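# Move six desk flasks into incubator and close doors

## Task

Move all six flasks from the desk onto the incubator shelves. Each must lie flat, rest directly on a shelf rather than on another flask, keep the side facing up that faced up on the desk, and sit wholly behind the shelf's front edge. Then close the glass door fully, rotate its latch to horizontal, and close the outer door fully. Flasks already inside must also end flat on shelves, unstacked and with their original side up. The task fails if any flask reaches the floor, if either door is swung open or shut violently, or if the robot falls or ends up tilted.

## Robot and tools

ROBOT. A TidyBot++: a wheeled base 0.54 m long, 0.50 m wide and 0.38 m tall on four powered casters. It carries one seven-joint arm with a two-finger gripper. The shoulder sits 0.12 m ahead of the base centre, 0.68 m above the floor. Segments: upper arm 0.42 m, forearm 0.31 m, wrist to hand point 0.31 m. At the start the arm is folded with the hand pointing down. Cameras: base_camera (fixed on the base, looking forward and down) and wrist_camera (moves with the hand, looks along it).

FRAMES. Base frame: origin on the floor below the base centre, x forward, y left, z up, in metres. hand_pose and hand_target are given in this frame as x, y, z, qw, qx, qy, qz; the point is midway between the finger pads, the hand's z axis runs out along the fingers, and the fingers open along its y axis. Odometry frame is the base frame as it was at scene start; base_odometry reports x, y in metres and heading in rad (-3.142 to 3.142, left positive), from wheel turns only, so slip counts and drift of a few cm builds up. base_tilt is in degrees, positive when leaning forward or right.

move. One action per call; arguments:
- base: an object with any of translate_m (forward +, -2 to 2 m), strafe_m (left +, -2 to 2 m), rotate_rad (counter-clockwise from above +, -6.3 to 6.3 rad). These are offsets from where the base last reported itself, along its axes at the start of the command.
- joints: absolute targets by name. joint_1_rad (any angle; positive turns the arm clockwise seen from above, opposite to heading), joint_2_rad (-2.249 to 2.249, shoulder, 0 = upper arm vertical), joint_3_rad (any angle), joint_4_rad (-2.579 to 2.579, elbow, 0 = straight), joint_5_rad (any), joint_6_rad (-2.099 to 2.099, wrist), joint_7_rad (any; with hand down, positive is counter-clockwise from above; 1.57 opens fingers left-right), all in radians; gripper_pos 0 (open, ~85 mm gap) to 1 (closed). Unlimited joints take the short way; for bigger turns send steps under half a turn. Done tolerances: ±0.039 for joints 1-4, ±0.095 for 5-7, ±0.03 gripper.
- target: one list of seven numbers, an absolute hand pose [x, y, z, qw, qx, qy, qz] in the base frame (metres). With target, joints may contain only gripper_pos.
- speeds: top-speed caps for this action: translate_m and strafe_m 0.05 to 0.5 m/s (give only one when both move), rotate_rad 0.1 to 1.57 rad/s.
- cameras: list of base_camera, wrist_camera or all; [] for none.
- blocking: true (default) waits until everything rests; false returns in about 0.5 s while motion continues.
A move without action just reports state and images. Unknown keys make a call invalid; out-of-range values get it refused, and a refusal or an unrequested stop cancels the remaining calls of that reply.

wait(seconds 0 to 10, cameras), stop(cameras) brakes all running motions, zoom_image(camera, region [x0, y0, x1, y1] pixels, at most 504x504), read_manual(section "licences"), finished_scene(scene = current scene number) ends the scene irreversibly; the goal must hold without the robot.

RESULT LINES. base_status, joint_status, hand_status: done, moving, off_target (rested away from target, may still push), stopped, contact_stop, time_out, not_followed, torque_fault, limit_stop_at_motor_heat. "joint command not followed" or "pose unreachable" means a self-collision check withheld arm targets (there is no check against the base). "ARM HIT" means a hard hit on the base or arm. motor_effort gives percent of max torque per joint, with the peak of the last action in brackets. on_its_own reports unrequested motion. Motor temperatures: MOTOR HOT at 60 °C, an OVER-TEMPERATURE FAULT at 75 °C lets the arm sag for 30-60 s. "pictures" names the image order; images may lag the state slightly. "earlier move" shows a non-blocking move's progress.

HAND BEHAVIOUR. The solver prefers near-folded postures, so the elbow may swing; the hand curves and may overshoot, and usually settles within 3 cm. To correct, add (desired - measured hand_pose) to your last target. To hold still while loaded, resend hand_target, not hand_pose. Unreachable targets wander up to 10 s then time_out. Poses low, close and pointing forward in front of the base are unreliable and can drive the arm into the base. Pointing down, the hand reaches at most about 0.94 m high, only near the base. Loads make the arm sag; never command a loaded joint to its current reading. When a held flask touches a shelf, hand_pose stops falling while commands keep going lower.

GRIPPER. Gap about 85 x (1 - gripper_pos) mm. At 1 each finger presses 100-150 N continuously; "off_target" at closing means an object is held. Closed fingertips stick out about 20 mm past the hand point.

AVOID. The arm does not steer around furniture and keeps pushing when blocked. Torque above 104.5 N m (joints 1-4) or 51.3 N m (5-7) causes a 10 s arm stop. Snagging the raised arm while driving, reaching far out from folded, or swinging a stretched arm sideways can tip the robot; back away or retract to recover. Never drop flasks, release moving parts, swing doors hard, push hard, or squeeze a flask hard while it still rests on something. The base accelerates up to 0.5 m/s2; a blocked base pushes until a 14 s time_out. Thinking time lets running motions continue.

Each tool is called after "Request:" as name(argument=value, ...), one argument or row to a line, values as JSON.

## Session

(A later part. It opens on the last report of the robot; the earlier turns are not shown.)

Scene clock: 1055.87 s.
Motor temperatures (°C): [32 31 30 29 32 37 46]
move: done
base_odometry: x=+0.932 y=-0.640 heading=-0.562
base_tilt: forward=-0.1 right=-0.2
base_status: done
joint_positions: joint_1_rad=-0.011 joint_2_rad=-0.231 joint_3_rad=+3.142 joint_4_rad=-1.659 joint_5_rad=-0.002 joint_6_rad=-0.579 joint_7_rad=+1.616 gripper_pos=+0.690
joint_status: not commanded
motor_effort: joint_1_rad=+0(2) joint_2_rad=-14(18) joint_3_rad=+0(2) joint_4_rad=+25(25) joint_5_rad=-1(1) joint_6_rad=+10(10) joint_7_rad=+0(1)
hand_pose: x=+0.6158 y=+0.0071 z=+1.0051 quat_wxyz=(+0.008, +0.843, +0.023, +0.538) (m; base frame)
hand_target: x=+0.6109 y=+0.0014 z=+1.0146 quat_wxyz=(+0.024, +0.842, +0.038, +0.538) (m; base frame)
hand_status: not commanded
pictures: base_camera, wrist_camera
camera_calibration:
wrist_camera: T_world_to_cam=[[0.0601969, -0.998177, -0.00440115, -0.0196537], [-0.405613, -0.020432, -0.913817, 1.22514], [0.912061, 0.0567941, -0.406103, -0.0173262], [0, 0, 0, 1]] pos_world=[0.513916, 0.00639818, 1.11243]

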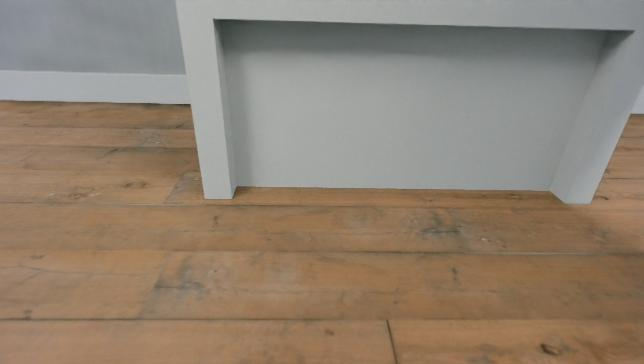

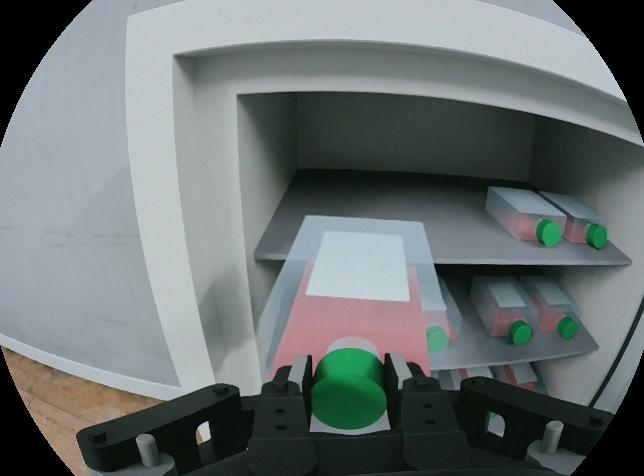

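Request:
move(
  base={"translate_m":0.284,"strafe_m":0.015,"rotate_rad":-0.008},
  speeds={"translate_m":0.15},
)

Request:
move(
  joints={"joint_1_rad":0.0,"joint_2_rad":-0.236,"joint_3_rad":3.1416,"joint_4_rad":-1.70,"joint_5_rad":0,"joint_6_rad":-0.53,"joint_7_rad":1.66},
  cameras=["wrist_camera"],
)

Scene clock: 1069.37 s.
Motor temperatures (°C): [32 31 30 30 32 37 46]
move: done
base_odometry: x=+1.181 y=-0.779 heading=-0.571
base_tilt: forward=-0.1 right=-0.2
base_status: done
joint_positions: joint_1_rad=-0.011 joint_2_rad=-0.232 joint_3_rad=+3.142 joint_4_rad=-1.659 joint_5_rad=-0.002 joint_6_rad=-0.579 joint_7_rad=+1.616 gripper_pos=+0.690
joint_status: not commanded
motor_effort: joint_1_rad=+0(2) joint_2_rad=-14(18) joint_3_rad=+0(3) joint_4_rad=+25(25) joint_5_rad=+0(1) joint_6_rad=+9(10) joint_7_rad=+0(1)
hand_pose: x=+0.6155 y=+0.0069 z=+1.0054 quat_wxyz=(+0.008, +0.843, +0.023, +0.538) (m; base frame)
hand_target: x=+0.6109 y=+0.0014 z=+1.0146 quat_wxyz=(+0.024, +0.842, +0.038, +0.538) (m; base frame)
hand_status: not commanded
pictures: base_camera, wrist_camera
camera_calibration:
wrist_camera: T_world_to_cam=[[0.0598848, -0.998196, -0.00434185, -0.0196329], [-0.405132, -0.0203293, -0.914032, 1.22524], [0.912295, 0.0564957, -0.405618, -0.01749], [0, 0, 0, 1]] pos_world=[0.513514, 0.00629883, 1.11273]

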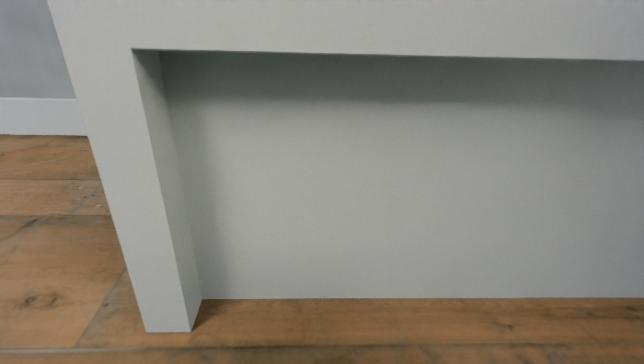

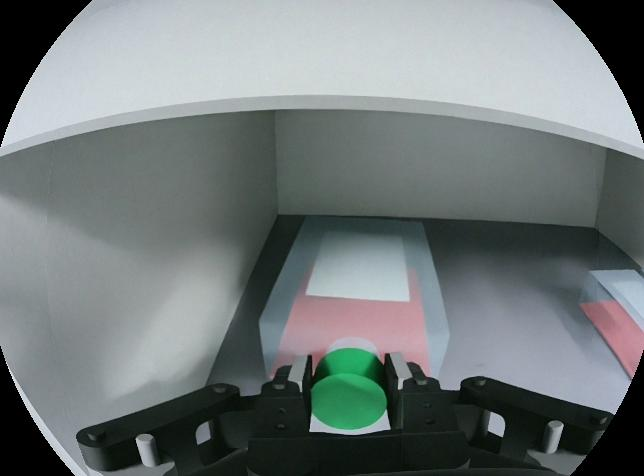

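Scene clock: 1070.17 s.
Motor temperatures (°C): [32 31 30 30 32 37 46]
move: done
base_odometry: x=+1.181 y=-0.779 heading=-0.571
base_tilt: forward=-0.1 right=-0.3
base_status: not commanded
joint_positions: joint_1_rad=-0.011 joint_2_rad=-0.232 joint_3_rad=+3.142 joint_4_rad=-1.706 joint_5_rad=-0.002 joint_6_rad=-0.564 joint_7_rad=+1.616 gripper_pos=+0.690
joint_status: all done
motor_effort: joint_1_rad=+0(1) joint_2_rad=-14(16) joint_3_rad=+0(1) joint_4_rad=+25(26) joint_5_rad=-1(2) joint_6_rad=+8(10) joint_7_rad=+0(1)
hand_pose: x=+0.6130 y=+0.0069 z=+0.9819 quat_wxyz=(+0.008, +0.851, +0.023, +0.525) (m; base frame)
hand_target: x=+0.6170 y=+0.0014 z=+0.9966 quat_wxyz=(+0.024, +0.839, +0.037, +0.542) (m; base frame)
hand_status: not commanded
pictures: wrist_camera
camera_calibration:
wrist_camera: T_world_to_cam=[[0.0596695, -0.998201, -0.00586862, -0.0179984], [-0.433741, -0.0206317, -0.900801, 1.2072], [0.89906, 0.0562958, -0.434191, 0.0113925], [0, 0, 0, 1]] pos_world=[0.514444, 0.00629928, 1.09229]

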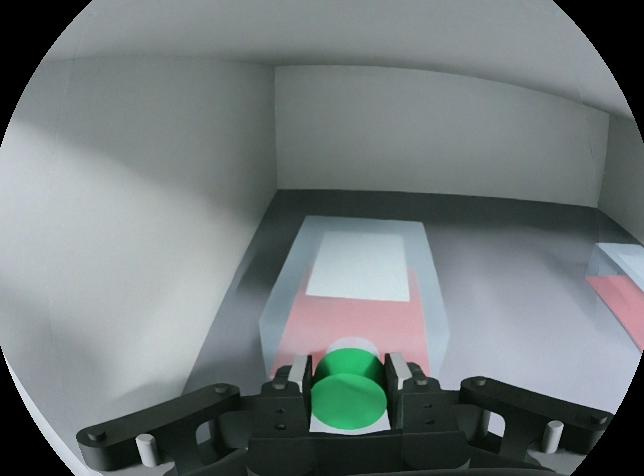

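Request:
move(
  joints={"joint_1_rad":0.0,"joint_2_rad":-0.236,"joint_3_rad":3.1416,"joint_4_rad":-1.72,"joint_5_rad":0,"joint_6_rad":-0.52,"joint_7_rad":1.66},
  cameras=[],
)

Request:
move(
  joints={"joint_1_rad":0.0,"joint_2_rad":-0.236,"joint_3_rad":3.1416,"joint_4_rad":-1.732,"joint_5_rad":0,"joint_6_rad":-0.52,"joint_7_rad":1.66},
  cameras=["wrist_camera"],
)

Scene clock: 1081.13 s.
Motor temperatures (°C): [32 31 30 30 32 37 46]
move: done
base_odometry: x=+1.181 y=-0.779 heading=-0.571
base_tilt: forward=+0.0 right=-0.2
base_status: not commanded
joint_positions: joint_1_rad=-0.011 joint_2_rad=-0.232 joint_3_rad=+3.142 joint_4_rad=-1.722 joint_5_rad=-0.002 joint_6_rad=-0.563 joint_7_rad=+1.616 gripper_pos=+0.690
joint_status: all done
motor_effort: joint_1_rad=+0(1) joint_2_rad=-14(15) joint_3_rad=+0(1) joint_4_rad=+24(26) joint_5_rad=+0(1) joint_6_rad=+9(10) joint_7_rad=-1(1)
hand_pose: x=+0.6112 y=+0.0069 z=+0.9722 quat_wxyz=(+0.008, +0.855, +0.023, +0.518) (m; base frame)
hand_target: x=+0.6163 y=+0.0014 z=+0.9875 quat_wxyz=(+0.024, +0.842, +0.038, +0.538) (m; base frame)
hand_status: not commanded
pictures: none
No camera images: "cameras" was empty.

Scene clock: 1081.63 s.
Motor temperatures (°C): [32 31 30 30 32 37 46]
move: done
base_odometry: x=+1.181 y=-0.779 heading=-0.571
base_tilt: forward=-0.1 right=-0.2
base_status: not commanded
joint_positions: joint_1_rad=-0.011 joint_2_rad=-0.232 joint_3_rad=+3.142 joint_4_rad=-1.728 joint_5_rad=-0.002 joint_6_rad=-0.562 joint_7_rad=+1.616 gripper_pos=+0.690
joint_status: all done
motor_effort: joint_1_rad=+0(1) joint_2_rad=-14(15) joint_3_rad=+0(1) joint_4_rad=+23(25) joint_5_rad=+0(1) joint_6_rad=+8(10) joint_7_rad=-1(1)
hand_pose: x=+0.6107 y=+0.0069 z=+0.9693 quat_wxyz=(+0.008, +0.856, +0.023, +0.516) (m; base frame)
hand_target: x=+0.6151 y=+0.0014 z=+0.9803 quat_wxyz=(+0.024, +0.845, +0.038, +0.533) (m; base frame)
hand_status: not commanded
pictures: wrist_camera
camera_calibration:
wrist_camera: T_world_to_cam=[[0.0595396, -0.998202, -0.00686641, -0.0169093], [-0.452037, -0.0208283, -0.891756, 1.19728], [0.89001, 0.0561986, -0.452464, 0.0313006], [0, 0, 0, 1]] pos_world=[0.514364, 0.00629951, 1.08173]

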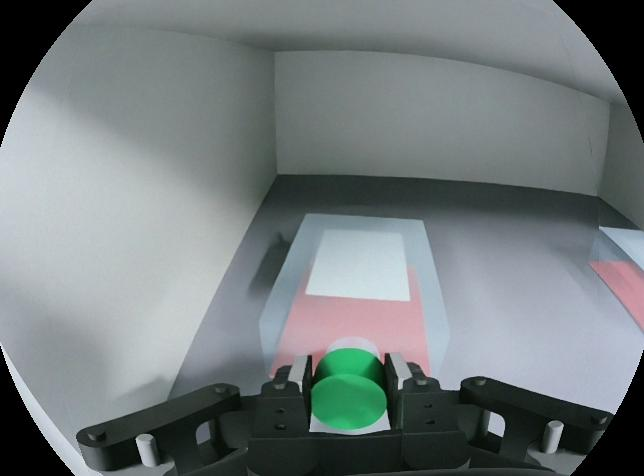

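Request:
move(
  joints={"joint_1_rad":0.0,"joint_2_rad":-0.236,"joint_3_rad":3.1416,"joint_4_rad":-1.742,"joint_5_rad":0,"joint_6_rad":-0.535,"joint_7_rad":1.66},
  cameras=["wrist_camera"],
)

Scene clock: 1086.50 s.
Motor temperatures (°C): [32 31 30 30 32 37 46]
move: done
base_odometry: x=+1.181 y=-0.779 heading=-0.571
base_tilt: forward=+0.0 right=-0.2
base_status: not commanded
joint_positions: joint_1_rad=-0.011 joint_2_rad=-0.232 joint_3_rad=+3.142 joint_4_rad=-1.728 joint_5_rad=-0.002 joint_6_rad=-0.562 joint_7_rad=+1.616 gripper_pos=+0.690
joint_status: all done
motor_effort: joint_1_rad=+0(1) joint_2_rad=-11(13) joint_3_rad=+0(1) joint_4_rad=+21(23) joint_5_rad=-1(1) joint_6_rad=+6(9) joint_7_rad=+0(2)
hand_pose: x=+0.6107 y=+0.0069 z=+0.9691 quat_wxyz=(+0.008, +0.856, +0.023, +0.516) (m; base frame)
hand_target: x=+0.6118 y=+0.0014 z=+0.9702 quat_wxyz=(+0.023, +0.852, +0.038, +0.522) (m; base frame)
hand_status: not commanded
pictures: wrist_camera
camera_calibration:
wrist_camera: T_world_to_cam=[[0.0595423, -0.998202, -0.00688231, -0.0168949], [-0.452356, -0.0208356, -0.891594, 1.19709], [0.889848, 0.0562008, -0.452783, 0.0316391], [0, 0, 0, 1]] pos_world=[0.514365, 0.0062995, 1.08153]

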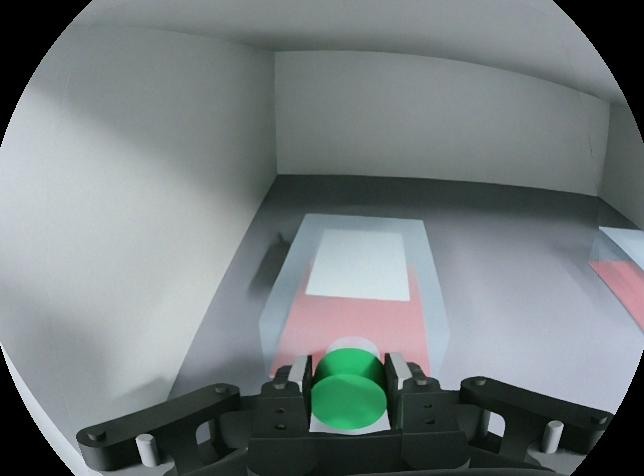

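Request:
move(
  joints={"gripper_pos":0.4},
  cameras=[],
)

Request:
move(
  base={"translate_m":-0.2},
  speeds={"translate_m":0.15},
  cameras=["wrist_camera"],
)

Request:
move(
  base={"translate_m":-1.5},
  cameras=[],
)

Request:
move(
  base={"rotate_rad":1.45},
  target=[0.60,0,1.01,0,0.924,0,0.383],
  cameras=[],
)

Request:
move(
  base={"translate_m":0.967,"strafe_m":0.5},
)

Scene clock: 1111.93 s.
Motor temperatures (°C): [32 31 30 29 32 37 46]
move: done
base_odometry: x=+1.181 y=-0.779 heading=-0.571
base_tilt: forward=+0.0 right=-0.2
base_status: not commanded
joint_positions: joint_1_rad=-0.011 joint_2_rad=-0.232 joint_3_rad=+3.142 joint_4_rad=-1.740 joint_5_rad=-0.002 joint_6_rad=-0.562 joint_7_rad=+1.616 gripper_pos=+0.400
joint_status: all done
motor_effort: joint_1_rad=+0(1) joint_2_rad=-13(14) joint_3_rad=+0(0) joint_4_rad=+24(24) joint_5_rad=-1(1) joint_6_rad=+8(9) joint_7_rad=-1(1)
hand_pose: x=+0.6092 y=+0.0069 z=+0.9623 quat_wxyz=(+0.008, +0.859, +0.023, +0.511) (m; base frame)
hand_target: x=+0.6118 y=+0.0014 z=+0.9702 quat_wxyz=(+0.023, +0.852, +0.038, +0.522) (m; base frame)
hand_status: not commanded
pictures: none
No camera images: "cameras" was empty.

Scene clock: 1113.90 s.
Motor temperatures (°C): [32 31 30 29 32 37 46]
move: done
base_odometry: x=+1.012 y=-0.670 heading=-0.571
base_tilt: forward=-0.1 right=-0.3
base_status: done
joint_positions: joint_1_rad=-0.011 joint_2_rad=-0.233 joint_3_rad=+3.142 joint_4_rad=-1.740 joint_5_rad=-0.002 joint_6_rad=-0.562 joint_7_rad=+1.616 gripper_pos=+0.400
joint_status: not commanded
motor_effort: joint_1_rad=+0(1) joint_2_rad=-14(18) joint_3_rad=+0(1) joint_4_rad=+24(24) joint_5_rad=+0(1) joint_6_rad=+9(9) joint_7_rad=+0(1)
hand_pose: x=+0.6091 y=+0.0067 z=+0.9625 quat_wxyz=(+0.008, +0.859, +0.023, +0.511) (m; base frame)
hand_target: x=+0.6118 y=+0.0014 z=+0.9702 quat_wxyz=(+0.023, +0.852, +0.038, +0.522) (m; base frame)
hand_status: not commanded
pictures: wrist_camera
camera_calibration:
wrist_camera: T_world_to_cam=[[0.0591969, -0.998219, -0.00739923, -0.0162806], [-0.462198, -0.0208382, -0.886532, 1.19169], [0.884798, 0.0558998, -0.462609, 0.0425922], [0, 0, 0, 1]] pos_world=[0.514075, 0.00620016, 1.07605]

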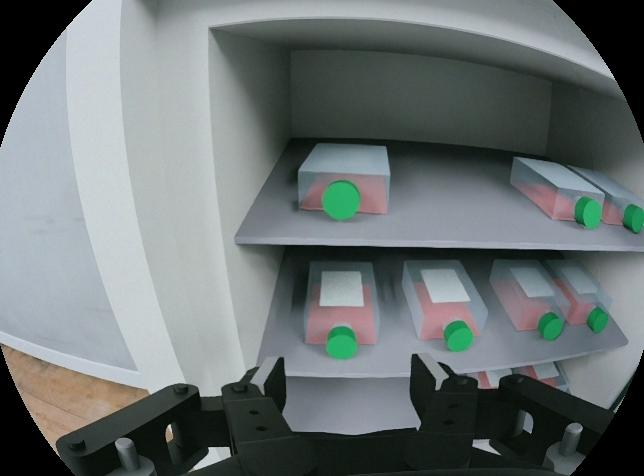

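Scene clock: 1117.80 s.
Motor temperatures (°C): [32 31 30 29 32 37 46]
move: done
base_odometry: x=-0.250 y=+0.141 heading=-0.571
base_tilt: forward=-0.1 right=-0.3
base_status: done
joint_positions: joint_1_rad=-0.011 joint_2_rad=-0.233 joint_3_rad=+3.142 joint_4_rad=-1.740 joint_5_rad=-0.002 joint_6_rad=-0.562 joint_7_rad=+1.616 gripper_pos=+0.400
joint_status: not commanded
motor_effort: joint_1_rad=+0(1) joint_2_rad=-14(18) joint_3_rad=+0(2) joint_4_rad=+24(24) joint_5_rad=+0(1) joint_6_rad=+9(9) joint_7_rad=-1(1)
hand_pose: x=+0.6091 y=+0.0068 z=+0.9625 quat_wxyz=(+0.008, +0.859, +0.023, +0.511) (m; base frame)
hand_target: x=+0.6118 y=+0.0014 z=+0.9702 quat_wxyz=(+0.023, +0.852, +0.038, +0.522) (m; base frame)
hand_status: not commanded
pictures: none
No camera images: "cameras" was empty.

Scene clock: 1120.03 s.
Motor temperatures (°C): [32 31 30 29 32 37 46]
move: done
base_odometry: x=-0.250 y=+0.141 heading=+0.877
base_tilt: forward=+0.0 right=-0.2
base_status: done
joint_positions: joint_1_rad=-0.016 joint_2_rad=-0.078 joint_3_rad=+3.157 joint_4_rad=-1.239 joint_5_rad=-0.002 joint_6_rad=-1.161 joint_7_rad=+1.616 gripper_pos=+0.400
joint_status: not commanded
motor_effort: joint_1_rad=+0(2) joint_2_rad=-17(21) joint_3_rad=+0(3) joint_4_rad=+22(25) joint_5_rad=+0(1) joint_6_rad=+7(9) joint_7_rad=+0(1)
hand_pose: x=+0.6024 y=+0.0021 z=+1.0138 quat_wxyz=(+0.007, +0.917, +0.021, +0.398) (m; base frame)
hand_target: x=+0.6000 y=+0.0000 z=+1.0100 quat_wxyz=(+0.000, +0.924, +0.000, +0.383) (m; base frame)
hand_status: done (0.005 m and 3.2 deg from the pose sent, 0.049 m and 16.7 deg at the start)
pictures: none
No camera images: "cameras" was empty.

Scene clock: 1123.60 s.
Motor temperatures (°C): [32 31 30 29 32 37 46]
move: done
base_odometry: x=-0.016 y=+1.204 heading=+0.878
base_tilt: forward=+0.0 right=-0.2
base_status: done
joint_positions: joint_1_rad=-0.016 joint_2_rad=-0.071 joint_3_rad=+3.159 joint_4_rad=-1.237 joint_5_rad=-0.002 joint_6_rad=-1.165 joint_7_rad=+1.616 gripper_pos=+0.400
joint_status: not commanded
motor_effort: joint_1_rad=-1(2) joint_2_rad=-17(21) joint_3_rad=+0(2) joint_4_rad=+21(22) joint_5_rad=+0(1) joint_6_rad=+7(8) joint_7_rad=+0(1)
hand_pose: x=+0.6039 y=+0.0011 z=+1.0110 quat_wxyz=(+0.007, +0.919, +0.020, +0.394) (m; base frame)
hand_target: x=+0.6000 y=+0.0000 z=+1.0100 quat_wxyz=(+0.000, +0.924, +0.000, +0.383) (m; base frame)
hand_status: not commanded
pictures: base_camera, wrist_camera
camera_calibration:
wrist_camera: T_world_to_cam=[[0.0457264, -0.998737, -0.020827, 0.000508544], [-0.67608, -0.015592, -0.736663, 1.20974], [0.735408, 0.0477657, -0.675939, 0.375836], [0, 0, 0, 1]] pos_world=[0.541465, 0.00141805, 1.14522]

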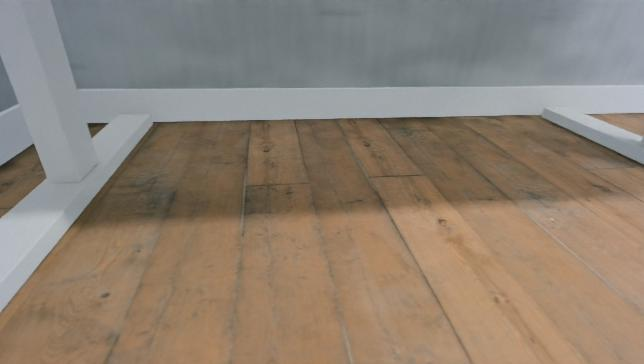

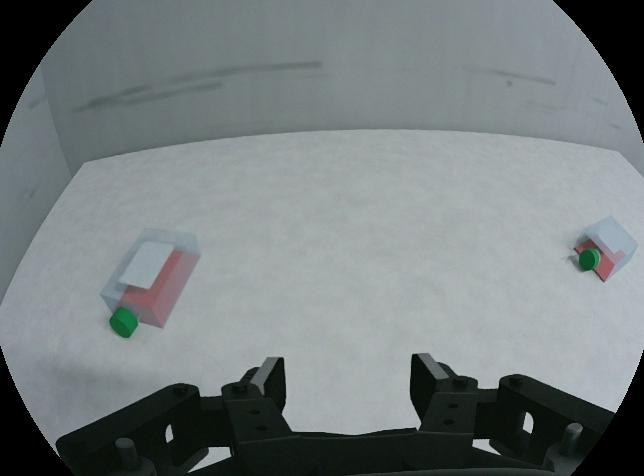

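Request:
move(
  base={"translate_m":0.10,"strafe_m":0.05},
  speeds={"translate_m":0.2},
  cameras=[],
)

Request:
move(
  target=[0.595,0.205,0.92,0.047,0.9188,-0.1155,0.374],
)

Scene clock: 1158.37 s.
Motor temperatures (°C): [32 30 30 30 32 37 46]
move: done
base_odometry: x=+0.009 y=+1.313 heading=+0.879
base_tilt: forward=-0.1 right=-0.2
base_status: done
joint_positions: joint_1_rad=-0.016 joint_2_rad=-0.069 joint_3_rad=+3.159 joint_4_rad=-1.237 joint_5_rad=-0.002 joint_6_rad=-1.166 joint_7_rad=+1.616 gripper_pos=+0.400
joint_status: not commanded
motor_effort: joint_1_rad=+0(1) joint_2_rad=-17(20) joint_3_rad=+0(1) joint_4_rad=+21(22) joint_5_rad=-1(1) joint_6_rad=+7(8) joint_7_rad=+0(1)
hand_pose: x=+0.6044 y=+0.0010 z=+1.0099 quat_wxyz=(+0.007, +0.919, +0.020, +0.393) (m; base frame)
hand_target: x=+0.6000 y=+0.0000 z=+1.0100 quat_wxyz=(+0.000, +0.924, +0.000, +0.383) (m; base frame)
hand_status: not commanded
pictures: none
No camera images: "cameras" was empty.

Scene clock: 1160.67 s.
Motor temperatures (°C): [32 30 30 30 32 37 46]
move: done
base_odometry: x=+0.010 y=+1.313 heading=+0.879
base_tilt: forward=+0.0 right=-0.2
base_status: not commanded
joint_positions: joint_1_rad=-0.636 joint_2_rad=+0.127 joint_3_rad=+3.009 joint_4_rad=-1.274 joint_5_rad=+0.648 joint_6_rad=-1.274 joint_7_rad=+0.580 gripper_pos=+0.400
joint_status: not commanded
motor_effort: joint_1_rad=+0(1) joint_2_rad=-24(26) joint_3_rad=+0(1) joint_4_rad=+21(22) joint_5_rad=+5(5) joint_6_rad=+4(7) joint_7_rad=-1(2)
hand_pose: x=+0.5990 y=+0.2097 z=+0.9315 quat_wxyz=(+0.028, +0.921, -0.085, +0.379) (m; base frame)
hand_target: x=+0.5950 y=+0.2050 z=+0.9200 quat_wxyz=(+0.047, +0.919, -0.116, +0.374) (m; base frame)
hand_status: done (0.013 m and 4.2 deg from the pose sent, 0.223 m and 16.3 deg at the start)
pictures: base_camera, wrist_camera
camera_calibration:
wrist_camera: T_world_to_cam=[[-0.16434, -0.984409, -0.0626941, 0.369275], [-0.681021, 0.159211, -0.714746, 1.09702], [0.713585, -0.0747652, -0.696568, 0.373728], [0, 0, 0, 1]] pos_world=[0.541096, 0.216801, 1.06757]

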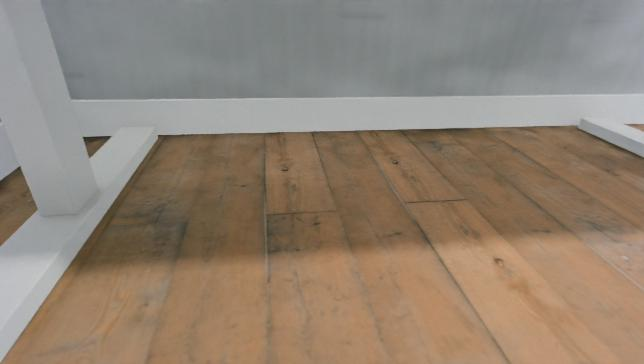

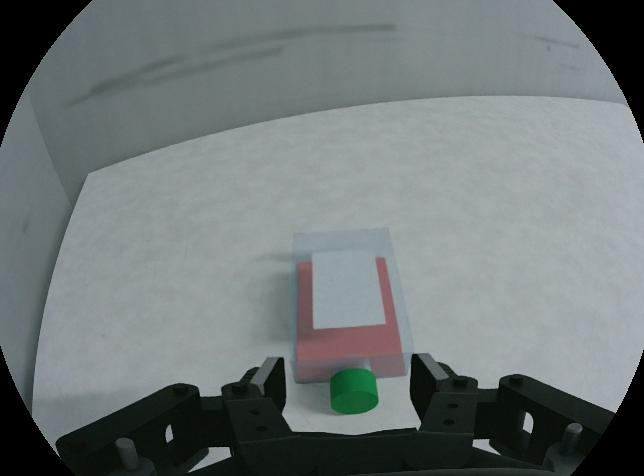

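Request:
move(
  target=[0.628,0.192,0.865,0.047,0.9188,-0.1155,0.374],
  cameras=["wrist_camera"],
)

Scene clock: 1173.60 s.
Motor temperatures (°C): [32 30 30 29 32 37 46]
move: done
base_odometry: x=+0.010 y=+1.313 heading=+0.879
base_tilt: forward=-0.1 right=-0.2
base_status: not commanded
joint_positions: joint_1_rad=-0.636 joint_2_rad=+0.163 joint_3_rad=+3.059 joint_4_rad=-1.419 joint_5_rad=+0.651 joint_6_rad=-1.181 joint_7_rad=+0.543 gripper_pos=+0.400
joint_status: not commanded
motor_effort: joint_1_rad=+0(1) joint_2_rad=-25(28) joint_3_rad=+0(1) joint_4_rad=+21(22) joint_5_rad=+4(5) joint_6_rad=+4(4) joint_7_rad=+0(1)
hand_pose: x=+0.6090 y=+0.1945 z=+0.8612 quat_wxyz=(+0.060, +0.931, -0.083, +0.350) (m; base frame)
hand_target: x=+0.6280 y=+0.1920 z=+0.8650 quat_wxyz=(+0.047, +0.919, -0.116, +0.374) (m; base frame)
hand_status: done (0.020 m and 5.1 deg from the pose sent, 0.075 m and 4.2 deg at the start)
pictures: wrist_camera
camera_calibration:
wrist_camera: T_world_to_cam=[[-0.185734, -0.982594, 0.0034699, 0.307198], [-0.724328, 0.134528, -0.676204, 1.05391], [0.663967, -0.128107, -0.736706, 0.391615], [0, 0, 0, 1]] pos_world=[0.560412, 0.21024, 1.0001]

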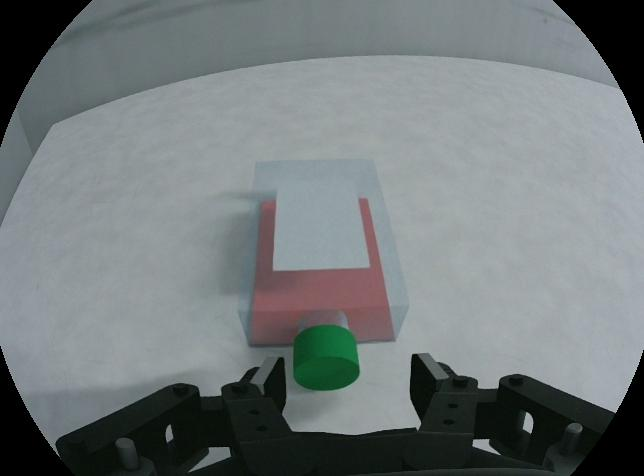

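Request:
move(
  target=[0.645,0.200,0.843,0.047,0.9188,-0.1155,0.374],
  cameras=["wrist_camera"],
)

Scene clock: 1182.23 s.
Motor temperatures (°C): [32 31 30 29 32 37 46]
move: done
base_odometry: x=+0.010 y=+1.313 heading=+0.879
base_tilt: forward=+0.0 right=-0.3
base_status: not commanded
joint_positions: joint_1_rad=-0.651 joint_2_rad=+0.204 joint_3_rad=+3.123 joint_4_rad=-1.429 joint_5_rad=+0.651 joint_6_rad=-1.124 joint_7_rad=+0.521 gripper_pos=+0.400
joint_status: not commanded
motor_effort: joint_1_rad=+0(1) joint_2_rad=-27(29) joint_3_rad=+1(1) joint_4_rad=+21(22) joint_5_rad=+4(5) joint_6_rad=+4(4) joint_7_rad=+0(2)
hand_pose: x=+0.6315 y=+0.1889 z=+0.8421 quat_wxyz=(+0.064, +0.929, -0.097, +0.352) (m; base frame)
hand_target: x=+0.6450 y=+0.2000 z=+0.8430 quat_wxyz=(+0.047, +0.919, -0.116, +0.374) (m; base frame)
hand_status: done (0.017 m and 4.0 deg from the pose sent, 0.041 m and 5.1 deg at the start)
pictures: wrist_camera
camera_calibration:
wrist_camera: T_world_to_cam=[[-0.215474, -0.976509, -0.000684386, 0.327028], [-0.71652, 0.158582, -0.679301, 1.05126], [0.663453, -0.145882, -0.733859, 0.363175], [0, 0, 0, 1]] pos_world=[0.582769, 0.205615, 0.980868]

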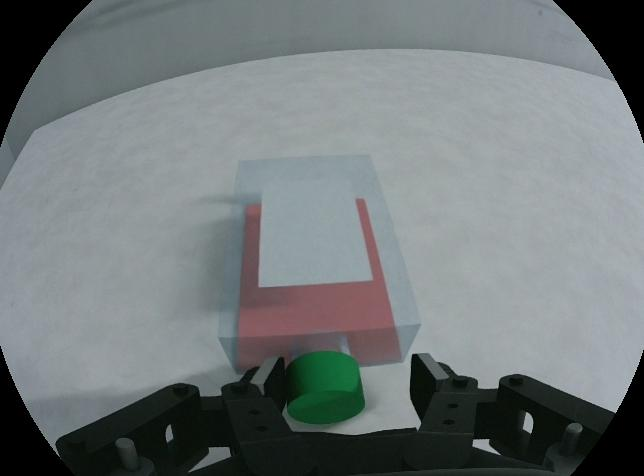

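Request:
move(
  base={"strafe_m":0.010},
  speeds={"strafe_m":0.05},
  cameras=["wrist_camera"],
)

Request:
move(
  joints={"gripper_pos":0.85},
  cameras=["wrist_camera"],
)

Scene clock: 1188.30 s.
Motor temperatures (°C): [32 31 30 29 32 37 46]
move: done
base_odometry: x=+0.002 y=+1.320 heading=+0.879
base_tilt: forward=-0.1 right=-0.2
base_status: done
joint_positions: joint_1_rad=-0.654 joint_2_rad=+0.207 joint_3_rad=+3.125 joint_4_rad=-1.429 joint_5_rad=+0.652 joint_6_rad=-1.122 joint_7_rad=+0.521 gripper_pos=+0.400
joint_status: not commanded
motor_effort: joint_1_rad=+0(3) joint_2_rad=-27(29) joint_3_rad=+0(2) joint_4_rad=+21(21) joint_5_rad=+4(5) joint_6_rad=+3(4) joint_7_rad=-1(1)
hand_pose: x=+0.6319 y=+0.1905 z=+0.8413 quat_wxyz=(+0.064, +0.929, -0.096, +0.352) (m; base frame)
hand_target: x=+0.6450 y=+0.2000 z=+0.8430 quat_wxyz=(+0.047, +0.919, -0.116, +0.374) (m; base frame)
hand_status: not commanded
pictures: wrist_camera
camera_calibration:
wrist_camera: T_world_to_cam=[[-0.212464, -0.977169, 0.000236966, 0.326129], [-0.716857, 0.1557, -0.679613, 1.05179], [0.66406, -0.144563, -0.733571, 0.361705], [0, 0, 0, 1]] pos_world=[0.583082, 0.207208, 0.980072]

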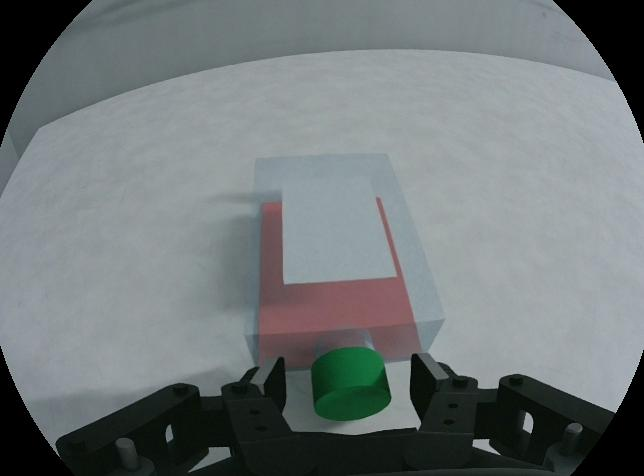

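Scene clock: 1189.10 s.
Motor temperatures (°C): [32 31 30 29 32 37 46]
move: off_target
base_odometry: x=+0.002 y=+1.320 heading=+0.879
base_tilt: forward=-0.1 right=-0.3
base_status: not commanded
joint_positions: joint_1_rad=-0.654 joint_2_rad=+0.207 joint_3_rad=+3.125 joint_4_rad=-1.429 joint_5_rad=+0.655 joint_6_rad=-1.119 joint_7_rad=+0.520 gripper_pos=+0.692
joint_status: gripper_pos off_target (ended at +0.692, target +0.850)
motor_effort: joint_1_rad=+0(1) joint_2_rad=-26(28) joint_3_rad=+1(1) joint_4_rad=+20(21) joint_5_rad=+4(5) joint_6_rad=+3(4) joint_7_rad=+0(1)
hand_pose: x=+0.6327 y=+0.1906 z=+0.8419 quat_wxyz=(+0.064, +0.928, -0.095, +0.353) (m; base frame)
hand_target: x=+0.6450 y=+0.2000 z=+0.8430 quat_wxyz=(+0.047, +0.919, -0.116, +0.374) (m; base frame)
hand_status: not commanded
pictures: wrist_camera
camera_calibration:
wrist_camera: T_world_to_cam=[[-0.211523, -0.977373, 0.00032547, 0.325696], [-0.715029, 0.15452, -0.681804, 1.05359], [0.666327, -0.14445, -0.731534, 0.358469], [0, 0, 0, 1]] pos_world=[0.583381, 0.207307, 0.980467]

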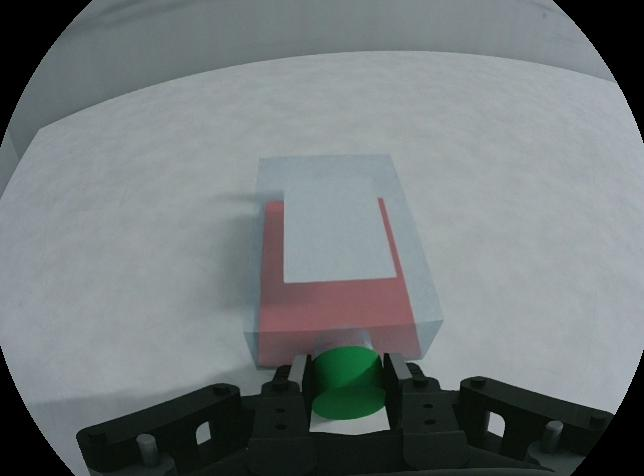

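Request:
move(
  target=[0.600,0.195,0.96,0.047,0.9188,-0.1155,0.374],
  cameras=[],
)

Request:
move(
  base={"translate_m":-1.15,"strafe_m":-0.10},
  cameras=[],
)

Request:
move(
  target=[0.600,0.0,0.96,0,0.926,0,0.377],
)

Scene clock: 1196.23 s.
Motor temperatures (°C): [32 31 30 29 32 37 46]
move: done
base_odometry: x=+0.002 y=+1.320 heading=+0.879
base_tilt: forward=+0.0 right=-0.2
base_status: not commanded
joint_positions: joint_1_rad=-0.654 joint_2_rad=+0.183 joint_3_rad=+3.044 joint_4_rad=-1.162 joint_5_rad=+0.655 joint_6_rad=-1.360 joint_7_rad=+0.524 gripper_pos=+0.692
joint_status: not commanded
motor_effort: joint_1_rad=+0(1) joint_2_rad=-27(30) joint_3_rad=+0(1) joint_4_rad=+21(23) joint_5_rad=+5(5) joint_6_rad=+4(5) joint_7_rad=-1(1)
hand_pose: x=+0.6130 y=+0.2020 z=+0.9420 quat_wxyz=(+0.035, +0.916, -0.142, +0.373) (m; base frame)
hand_target: x=+0.6000 y=+0.1950 z=+0.9600 quat_wxyz=(+0.047, +0.919, -0.116, +0.374) (m; base frame)
hand_status: done (0.023 m and 3.3 deg from the pose sent, 0.123 m and 4.0 deg at the start)
pictures: none
No camera images: "cameras" was empty.

Scene clock: 1199.53 s.
Motor temperatures (°C): [32 31 30 29 32 37 46]
move: done
base_odometry: x=-0.655 y=+0.371 heading=+0.879
base_tilt: forward=-0.1 right=-0.2
base_status: done
joint_positions: joint_1_rad=-0.654 joint_2_rad=+0.177 joint_3_rad=+3.040 joint_4_rad=-1.162 joint_5_rad=+0.655 joint_6_rad=-1.367 joint_7_rad=+0.524 gripper_pos=+0.692
joint_status: not commanded
motor_effort: joint_1_rad=+0(3) joint_2_rad=-27(33) joint_3_rad=+0(2) joint_4_rad=+21(22) joint_5_rad=+5(6) joint_6_rad=+5(5) joint_7_rad=-1(2)
hand_pose: x=+0.6097 y=+0.2015 z=+0.9447 quat_wxyz=(+0.034, +0.916, -0.142, +0.373) (m; base frame)
hand_target: x=+0.6000 y=+0.1950 z=+0.9600 quat_wxyz=(+0.047, +0.919, -0.116, +0.374) (m; base frame)
hand_status: not commanded
pictures: none
No camera images: "cameras" was empty.

Scene clock: 1201.80 s.
Motor temperatures (°C): [32 31 30 29 32 37 46]
move: done
base_odometry: x=-0.655 y=+0.371 heading=+0.879
base_tilt: forward=-0.1 right=-0.2
base_status: not commanded
joint_positions: joint_1_rad=-0.038 joint_2_rad=-0.065 joint_3_rad=+3.149 joint_4_rad=-1.397 joint_5_rad=+0.044 joint_6_rad=-1.122 joint_7_rad=+1.484 gripper_pos=+0.692
joint_status: not commanded
motor_effort: joint_1_rad=+0(2) joint_2_rad=-19(28) joint_3_rad=+0(1) joint_4_rad=+22(23) joint_5_rad=+0(5) joint_6_rad=+6(7) joint_7_rad=-1(1)
hand_pose: x=+0.5948 y=+0.0032 z=+0.9358 quat_wxyz=(+0.002, +0.941, -0.024, +0.338) (m; base frame)
hand_target: x=+0.6000 y=+0.0000 z=+0.9600 quat_wxyz=(+0.000, +0.926, +0.000, +0.377) (m; base frame)
hand_status: done (0.025 m and 5.6 deg from the pose sent, 0.202 m and 16.8 deg at the start)
pictures: base_camera, wrist_camera
camera_calibration:
wrist_camera: T_world_to_cam=[[-0.0383925, -0.997217, -0.0639149, 0.0916775], [-0.75812, 0.0707369, -0.648267, 1.11407], [0.650984, 0.0235666, -0.758726, 0.459391], [0, 0, 0, 1]] pos_world=[0.549059, 0.00179043, 1.07662]

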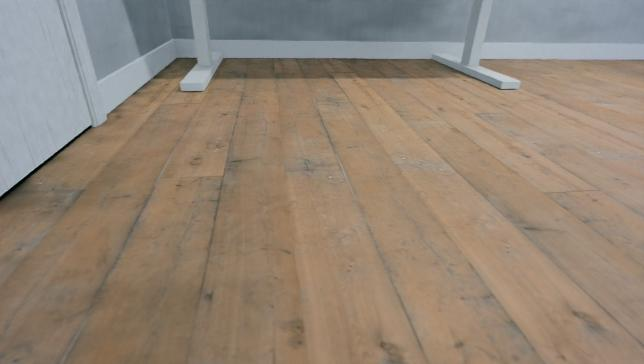

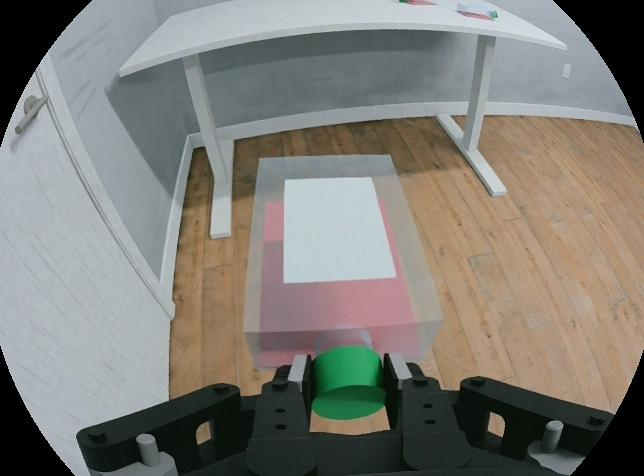

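Request:
move(
  base={"rotate_rad":-1.45},
  speeds={"rotate_rad":1.0},
  cameras=[],
)

Request:
move(
  base={"translate_m":1.57,"strafe_m":0.035},
  target=[0.592,0.0,0.90,0,0.926,0,0.377],
)

Scene clock: 1210.60 s.
Motor temperatures (°C): [32 31 30 29 32 37 46]
move: done
base_odometry: x=-0.655 y=+0.371 heading=-0.570
base_tilt: forward=+0.0 right=-0.2
base_status: done
joint_positions: joint_1_rad=-0.028 joint_2_rad=-0.065 joint_3_rad=+3.160 joint_4_rad=-1.398 joint_5_rad=+0.036 joint_6_rad=-1.118 joint_7_rad=+1.487 gripper_pos=+0.692
joint_status: not commanded
motor_effort: joint_1_rad=+0(3) joint_2_rad=-19(21) joint_3_rad=+0(4) joint_4_rad=+23(23) joint_5_rad=+0(2) joint_6_rad=+7(8) joint_7_rad=-1(1)
hand_pose: x=+0.5957 y=-0.0041 z=+0.9362 quat_wxyz=(+0.001, +0.940, -0.033, +0.339) (m; base frame)
hand_target: x=+0.6000 y=+0.0000 z=+0.9600 quat_wxyz=(+0.000, +0.926, +0.000, +0.377) (m; base frame)
hand_status: not commanded
pictures: none
No camera images: "cameras" was empty.

Scene clock: 1214.67 s.
Motor temperatures (°C): [32 31 30 29 32 37 46]
move: done
base_odometry: x=+0.686 y=-0.447 heading=-0.571
base_tilt: forward=-0.1 right=-0.3
base_status: done
joint_positions: joint_1_rad=-0.028 joint_2_rad=-0.114 joint_3_rad=+3.160 joint_4_rad=-1.634 joint_5_rad=+0.035 joint_6_rad=-0.929 joint_7_rad=+1.487 gripper_pos=+0.692
joint_status: not commanded
motor_effort: joint_1_rad=-1(1) joint_2_rad=-18(21) joint_3_rad=+0(1) joint_4_rad=+23(24) joint_5_rad=+0(1) joint_6_rad=+6(8) joint_7_rad=+0(1)
hand_pose: x=+0.5841 y=-0.0032 z=+0.8767 quat_wxyz=(+0.000, +0.940, -0.030, +0.340) (m; base frame)
hand_target: x=+0.5920 y=+0.0000 z=+0.9000 quat_wxyz=(+0.000, +0.926, +0.000, +0.377) (m; base frame)
hand_status: done (0.025 m and 5.7 deg from the pose sent, 0.037 m and 6.0 deg at the start)
pictures: base_camera, wrist_camera
camera_calibration:
wrist_camera: T_world_to_cam=[[-0.0474757, -0.996283, -0.0718794, 0.0934529], [-0.754158, 0.0829372, -0.651435, 1.0685], [0.654975, 0.0232811, -0.755292, 0.416268], [0, 0, 0, 1]] pos_world=[0.537606, -0.00520358, 1.01718]

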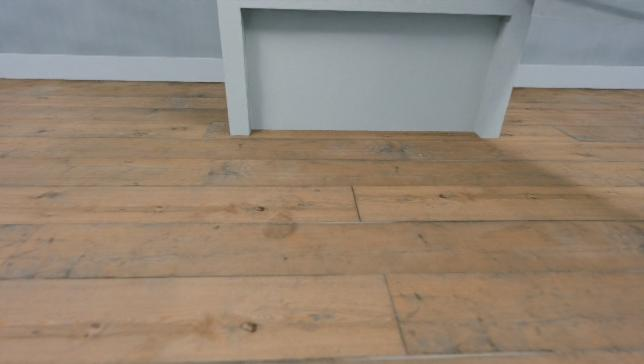

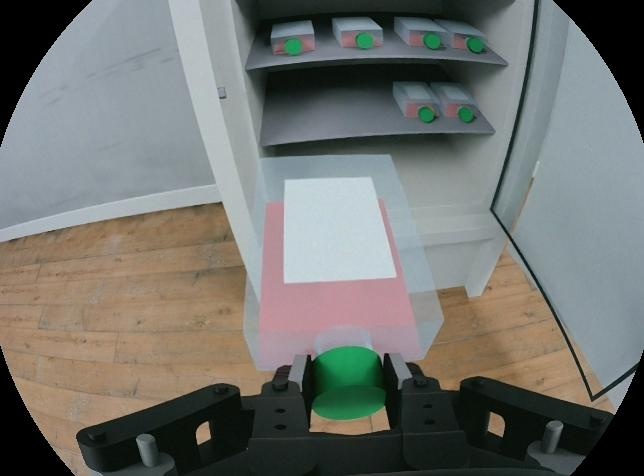

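Request:
move(
  joints={"joint_1_rad":0.02,"joint_2_rad":-0.12,"joint_3_rad":3.1416,"joint_4_rad":-1.70,"joint_5_rad":-0.03,"joint_6_rad":-0.85,"joint_7_rad":1.70},
  cameras=[],
)

Request:
move(
  target=[0.592,0.0,0.75,0,0.926,0,0.377],
)

Scene clock: 1243.70 s.
Motor temperatures (°C): [32 31 30 29 32 37 46]
move: done
base_odometry: x=+0.686 y=-0.447 heading=-0.571
base_tilt: forward=-0.1 right=-0.3
base_status: not commanded
joint_positions: joint_1_rad=+0.000 joint_2_rad=-0.114 joint_3_rad=+3.153 joint_4_rad=-1.703 joint_5_rad=+0.012 joint_6_rad=-0.907 joint_7_rad=+1.614 gripper_pos=+0.692
joint_status: all done
motor_effort: joint_1_rad=+0(1) joint_2_rad=-17(19) joint_3_rad=+0(1) joint_4_rad=+23(24) joint_5_rad=+0(1) joint_6_rad=+6(8) joint_7_rad=-1(2)
hand_pose: x=+0.5728 y=-0.0067 z=+0.8456 quat_wxyz=(+0.013, +0.948, +0.017, +0.317) (m; base frame)
hand_target: x=+0.5863 y=-0.0010 z=+0.8610 quat_wxyz=(+0.012, +0.936, +0.046, +0.348) (m; base frame)
hand_status: not commanded
pictures: none
No camera images: "cameras" was empty.

Scene clock: 1245.57 s.
Motor temperatures (°C): [32 31 30 29 32 37 46]
move: done
base_odometry: x=+0.686 y=-0.447 heading=-0.571
base_tilt: forward=-0.1 right=-0.2
base_status: not commanded
joint_positions: joint_1_rad=+0.000 joint_2_rad=-0.092 joint_3_rad=+3.153 joint_4_rad=-2.065 joint_5_rad=+0.012 joint_6_rad=-0.438 joint_7_rad=+1.614 gripper_pos=+0.692
joint_status: not commanded
motor_effort: joint_1_rad=+0(1) joint_2_rad=-17(18) joint_3_rad=+0(0) joint_4_rad=+22(23) joint_5_rad=-1(1) joint_6_rad=+7(8) joint_7_rad=-1(1)
hand_pose: x=+0.5774 y=-0.0053 z=+0.7459 quat_wxyz=(+0.013, +0.934, +0.019, +0.357) (m; base frame)
hand_target: x=+0.5920 y=+0.0000 z=+0.7500 quat_wxyz=(+0.000, +0.926, +0.000, +0.377) (m; base frame)
hand_status: done (0.016 m and 3.6 deg from the pose sent, 0.098 m and 7.7 deg at the start)
pictures: base_camera, wrist_camera
camera_calibration:
wrist_camera: T_world_to_cam=[[0.036353, -0.999256, -0.0129096, -0.0107476], [-0.733042, -0.0178837, -0.679949, 0.987048], [0.679212, 0.0341815, -0.733146, 0.291489], [0, 0, 0, 1]] pos_world=[0.525955, -0.00305106, 0.884707]

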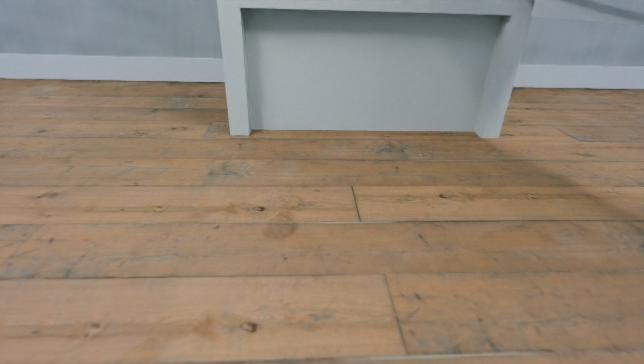

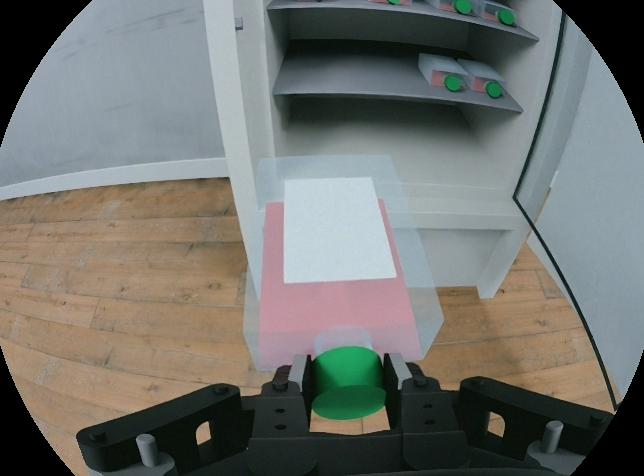

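Request:
move(
  base={"translate_m":0.3,"rotate_rad":0.022},
  target=[0.592,0.003,0.68,0,0.926,0,0.377],
  speeds={"translate_m":0.25},
)

Scene clock: 1260.87 s.
Motor temperatures (°C): [32 31 30 29 32 37 46]
move: done
base_odometry: x=+0.939 y=-0.609 heading=-0.547
base_tilt: forward=-0.2 right=-0.2
base_status: done
joint_positions: joint_1_rad=-0.005 joint_2_rad=+0.023 joint_3_rad=+3.154 joint_4_rad=-2.229 joint_5_rad=+0.012 joint_6_rad=-0.166 joint_7_rad=+1.611 gripper_pos=+0.692
joint_status: not commanded
motor_effort: joint_1_rad=+0(2) joint_2_rad=-19(22) joint_3_rad=+0(2) joint_4_rad=+19(23) joint_5_rad=+0(1) joint_6_rad=+7(8) joint_7_rad=+0(1)
hand_pose: x=+0.5788 y=-0.0027 z=+0.6708 quat_wxyz=(+0.012, +0.935, +0.021, +0.353) (m; base frame)
hand_target: x=+0.5920 y=+0.0030 z=+0.6800 quat_wxyz=(+0.000, +0.926, +0.000, +0.377) (m; base frame)
hand_status: done (0.017 m and 4.0 deg from the pose sent, 0.068 m and 3.6 deg at the start)
pictures: base_camera, wrist_camera
camera_calibration:
wrist_camera: T_world_to_cam=[[0.0407523, -0.999058, -0.0149437, -0.0103927], [-0.738663, -0.0200524, -0.673776, 0.936125], [0.672841, 0.0384962, -0.738784, 0.24287], [0, 0, 0, 1]] pos_world=[0.528492, -0.000960887, 0.810011]

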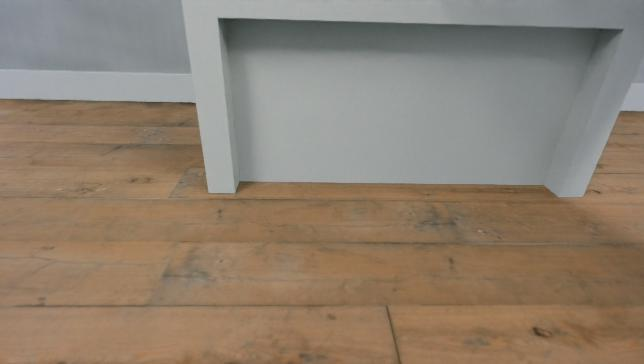

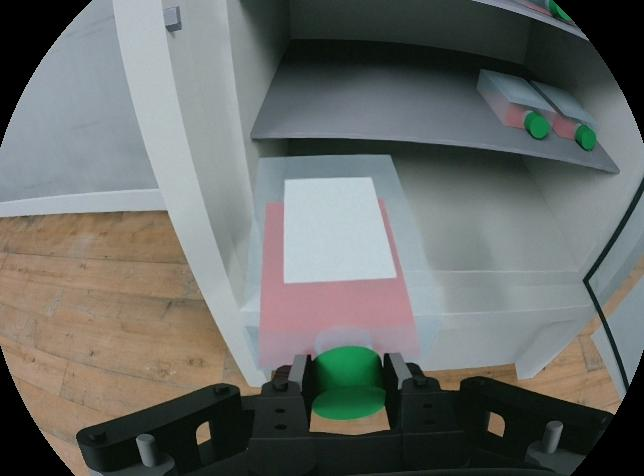

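Request:
move(
  base={"translate_m":0.328,"strafe_m":-0.012},
  speeds={"translate_m":0.15},
)

Request:
move(
  target=[0.592,0.003,0.66,0,0.926,0,0.377],
  cameras=[],
)

Request:
move(
  target=[0.592,0.003,0.64,0,0.926,0,0.377],
  cameras=["wrist_camera"],
)

Scene clock: 1276.07 s.
Motor temperatures (°C): [32 31 30 29 32 37 46]
move: done
base_odometry: x=+1.213 y=-0.790 heading=-0.546
base_tilt: forward=-0.1 right=-0.2
base_status: done
joint_positions: joint_1_rad=-0.006 joint_2_rad=+0.025 joint_3_rad=+3.155 joint_4_rad=-2.232 joint_5_rad=+0.012 joint_6_rad=-0.164 joint_7_rad=+1.611 gripper_pos=+0.692
joint_status: not commanded
motor_effort: joint_1_rad=+0(1) joint_2_rad=-19(22) joint_3_rad=+0(1) joint_4_rad=+19(21) joint_5_rad=+0(1) joint_6_rad=+6(8) joint_7_rad=-1(1)
hand_pose: x=+0.5786 y=-0.0024 z=+0.6697 quat_wxyz=(+0.011, +0.935, +0.021, +0.353) (m; base frame)
hand_target: x=+0.5920 y=+0.0030 z=+0.6800 quat_wxyz=(+0.000, +0.926, +0.000, +0.377) (m; base frame)
hand_status: not commanded
pictures: base_camera, wrist_camera
camera_calibration:
wrist_camera: T_world_to_cam=[[0.04152, -0.999026, -0.014946, -0.0104105], [-0.739204, -0.0206507, -0.673165, 0.935114], [0.672201, 0.038998, -0.739341, 0.242895], [0, 0, 0, 1]] pos_world=[0.528397, -0.000562009, 0.808913]

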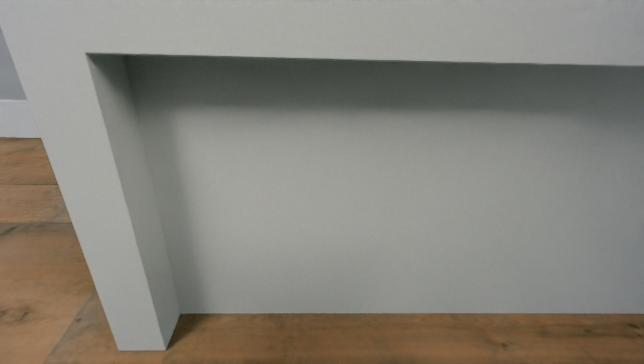

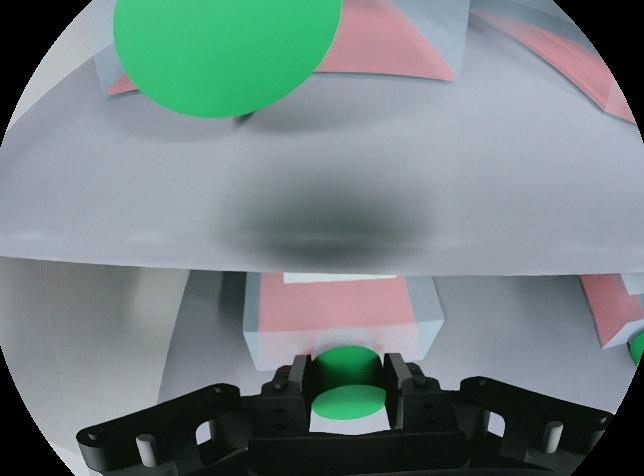

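Scene clock: 1277.07 s.
Motor temperatures (°C): [32 31 30 29 32 37 46]
move: done
base_odometry: x=+1.213 y=-0.790 heading=-0.546
base_tilt: forward=-0.1 right=-0.2
base_status: not commanded
joint_positions: joint_1_rad=-0.031 joint_2_rad=+0.056 joint_3_rad=+3.179 joint_4_rad=-2.270 joint_5_rad=+0.012 joint_6_rad=-0.081 joint_7_rad=+1.611 gripper_pos=+0.692
joint_status: not commanded
motor_effort: joint_1_rad=+0(1) joint_2_rad=-19(21) joint_3_rad=+0(0) joint_4_rad=+18(20) joint_5_rad=+0(1) joint_6_rad=+7(8) joint_7_rad=-1(1)
hand_pose: x=+0.5807 y=-0.0019 z=+0.6555 quat_wxyz=(+0.012, +0.933, +0.022, +0.359) (m; base frame)
hand_target: x=+0.5920 y=+0.0030 z=+0.6600 quat_wxyz=(+0.000, +0.926, +0.000, +0.377) (m; base frame)
hand_status: done (0.013 m and 3.6 deg from the pose sent, 0.017 m and 4.0 deg at the start)
pictures: none
No camera images: "cameras" was empty.

Scene clock: 1278.10 s.
Motor temperatures (°C): [32 31 30 29 32 37 46]
move: done
base_odometry: x=+1.213 y=-0.790 heading=-0.546
base_tilt: forward=-0.1 right=-0.2
base_status: not commanded
joint_positions: joint_1_rad=-0.031 joint_2_rad=+0.102 joint_3_rad=+3.176 joint_4_rad=-2.306 joint_5_rad=+0.011 joint_6_rad=+0.003 joint_7_rad=+1.611 gripper_pos=+0.692
joint_status: not commanded
motor_effort: joint_1_rad=+0(1) joint_2_rad=-20(22) joint_3_rad=+0(0) joint_4_rad=+18(19) joint_5_rad=+0(1) joint_6_rad=+7(8) joint_7_rad=-1(1)
hand_pose: x=+0.5817 y=-0.0002 z=+0.6360 quat_wxyz=(+0.012, +0.933, +0.023, +0.359) (m; base frame)
hand_target: x=+0.5920 y=+0.0030 z=+0.6400 quat_wxyz=(+0.000, +0.926, +0.000, +0.377) (m; base frame)
hand_status: done (0.012 m and 3.7 deg from the pose sent, 0.020 m and 3.6 deg at the start)
pictures: wrist_camera
camera_calibration:
wrist_camera: T_world_to_cam=[[0.0466852, -0.998831, -0.0125026, -0.0135046], [-0.72945, -0.0255381, -0.683557, 0.915697], [0.682439, 0.041032, -0.72979, 0.20381], [0, 0, 0, 1]] pos_world=[0.529498, 0.00153362, 0.7745]

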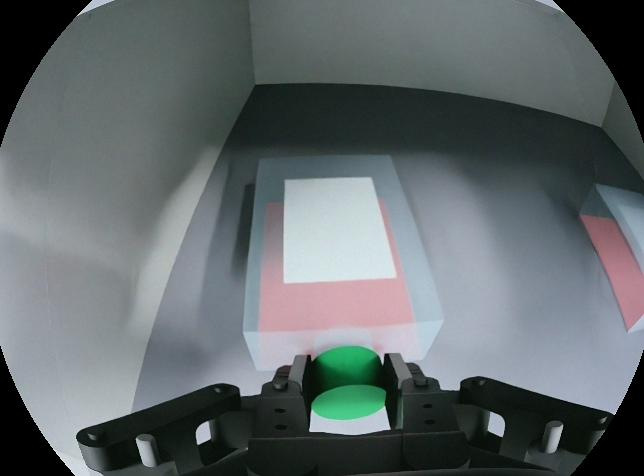

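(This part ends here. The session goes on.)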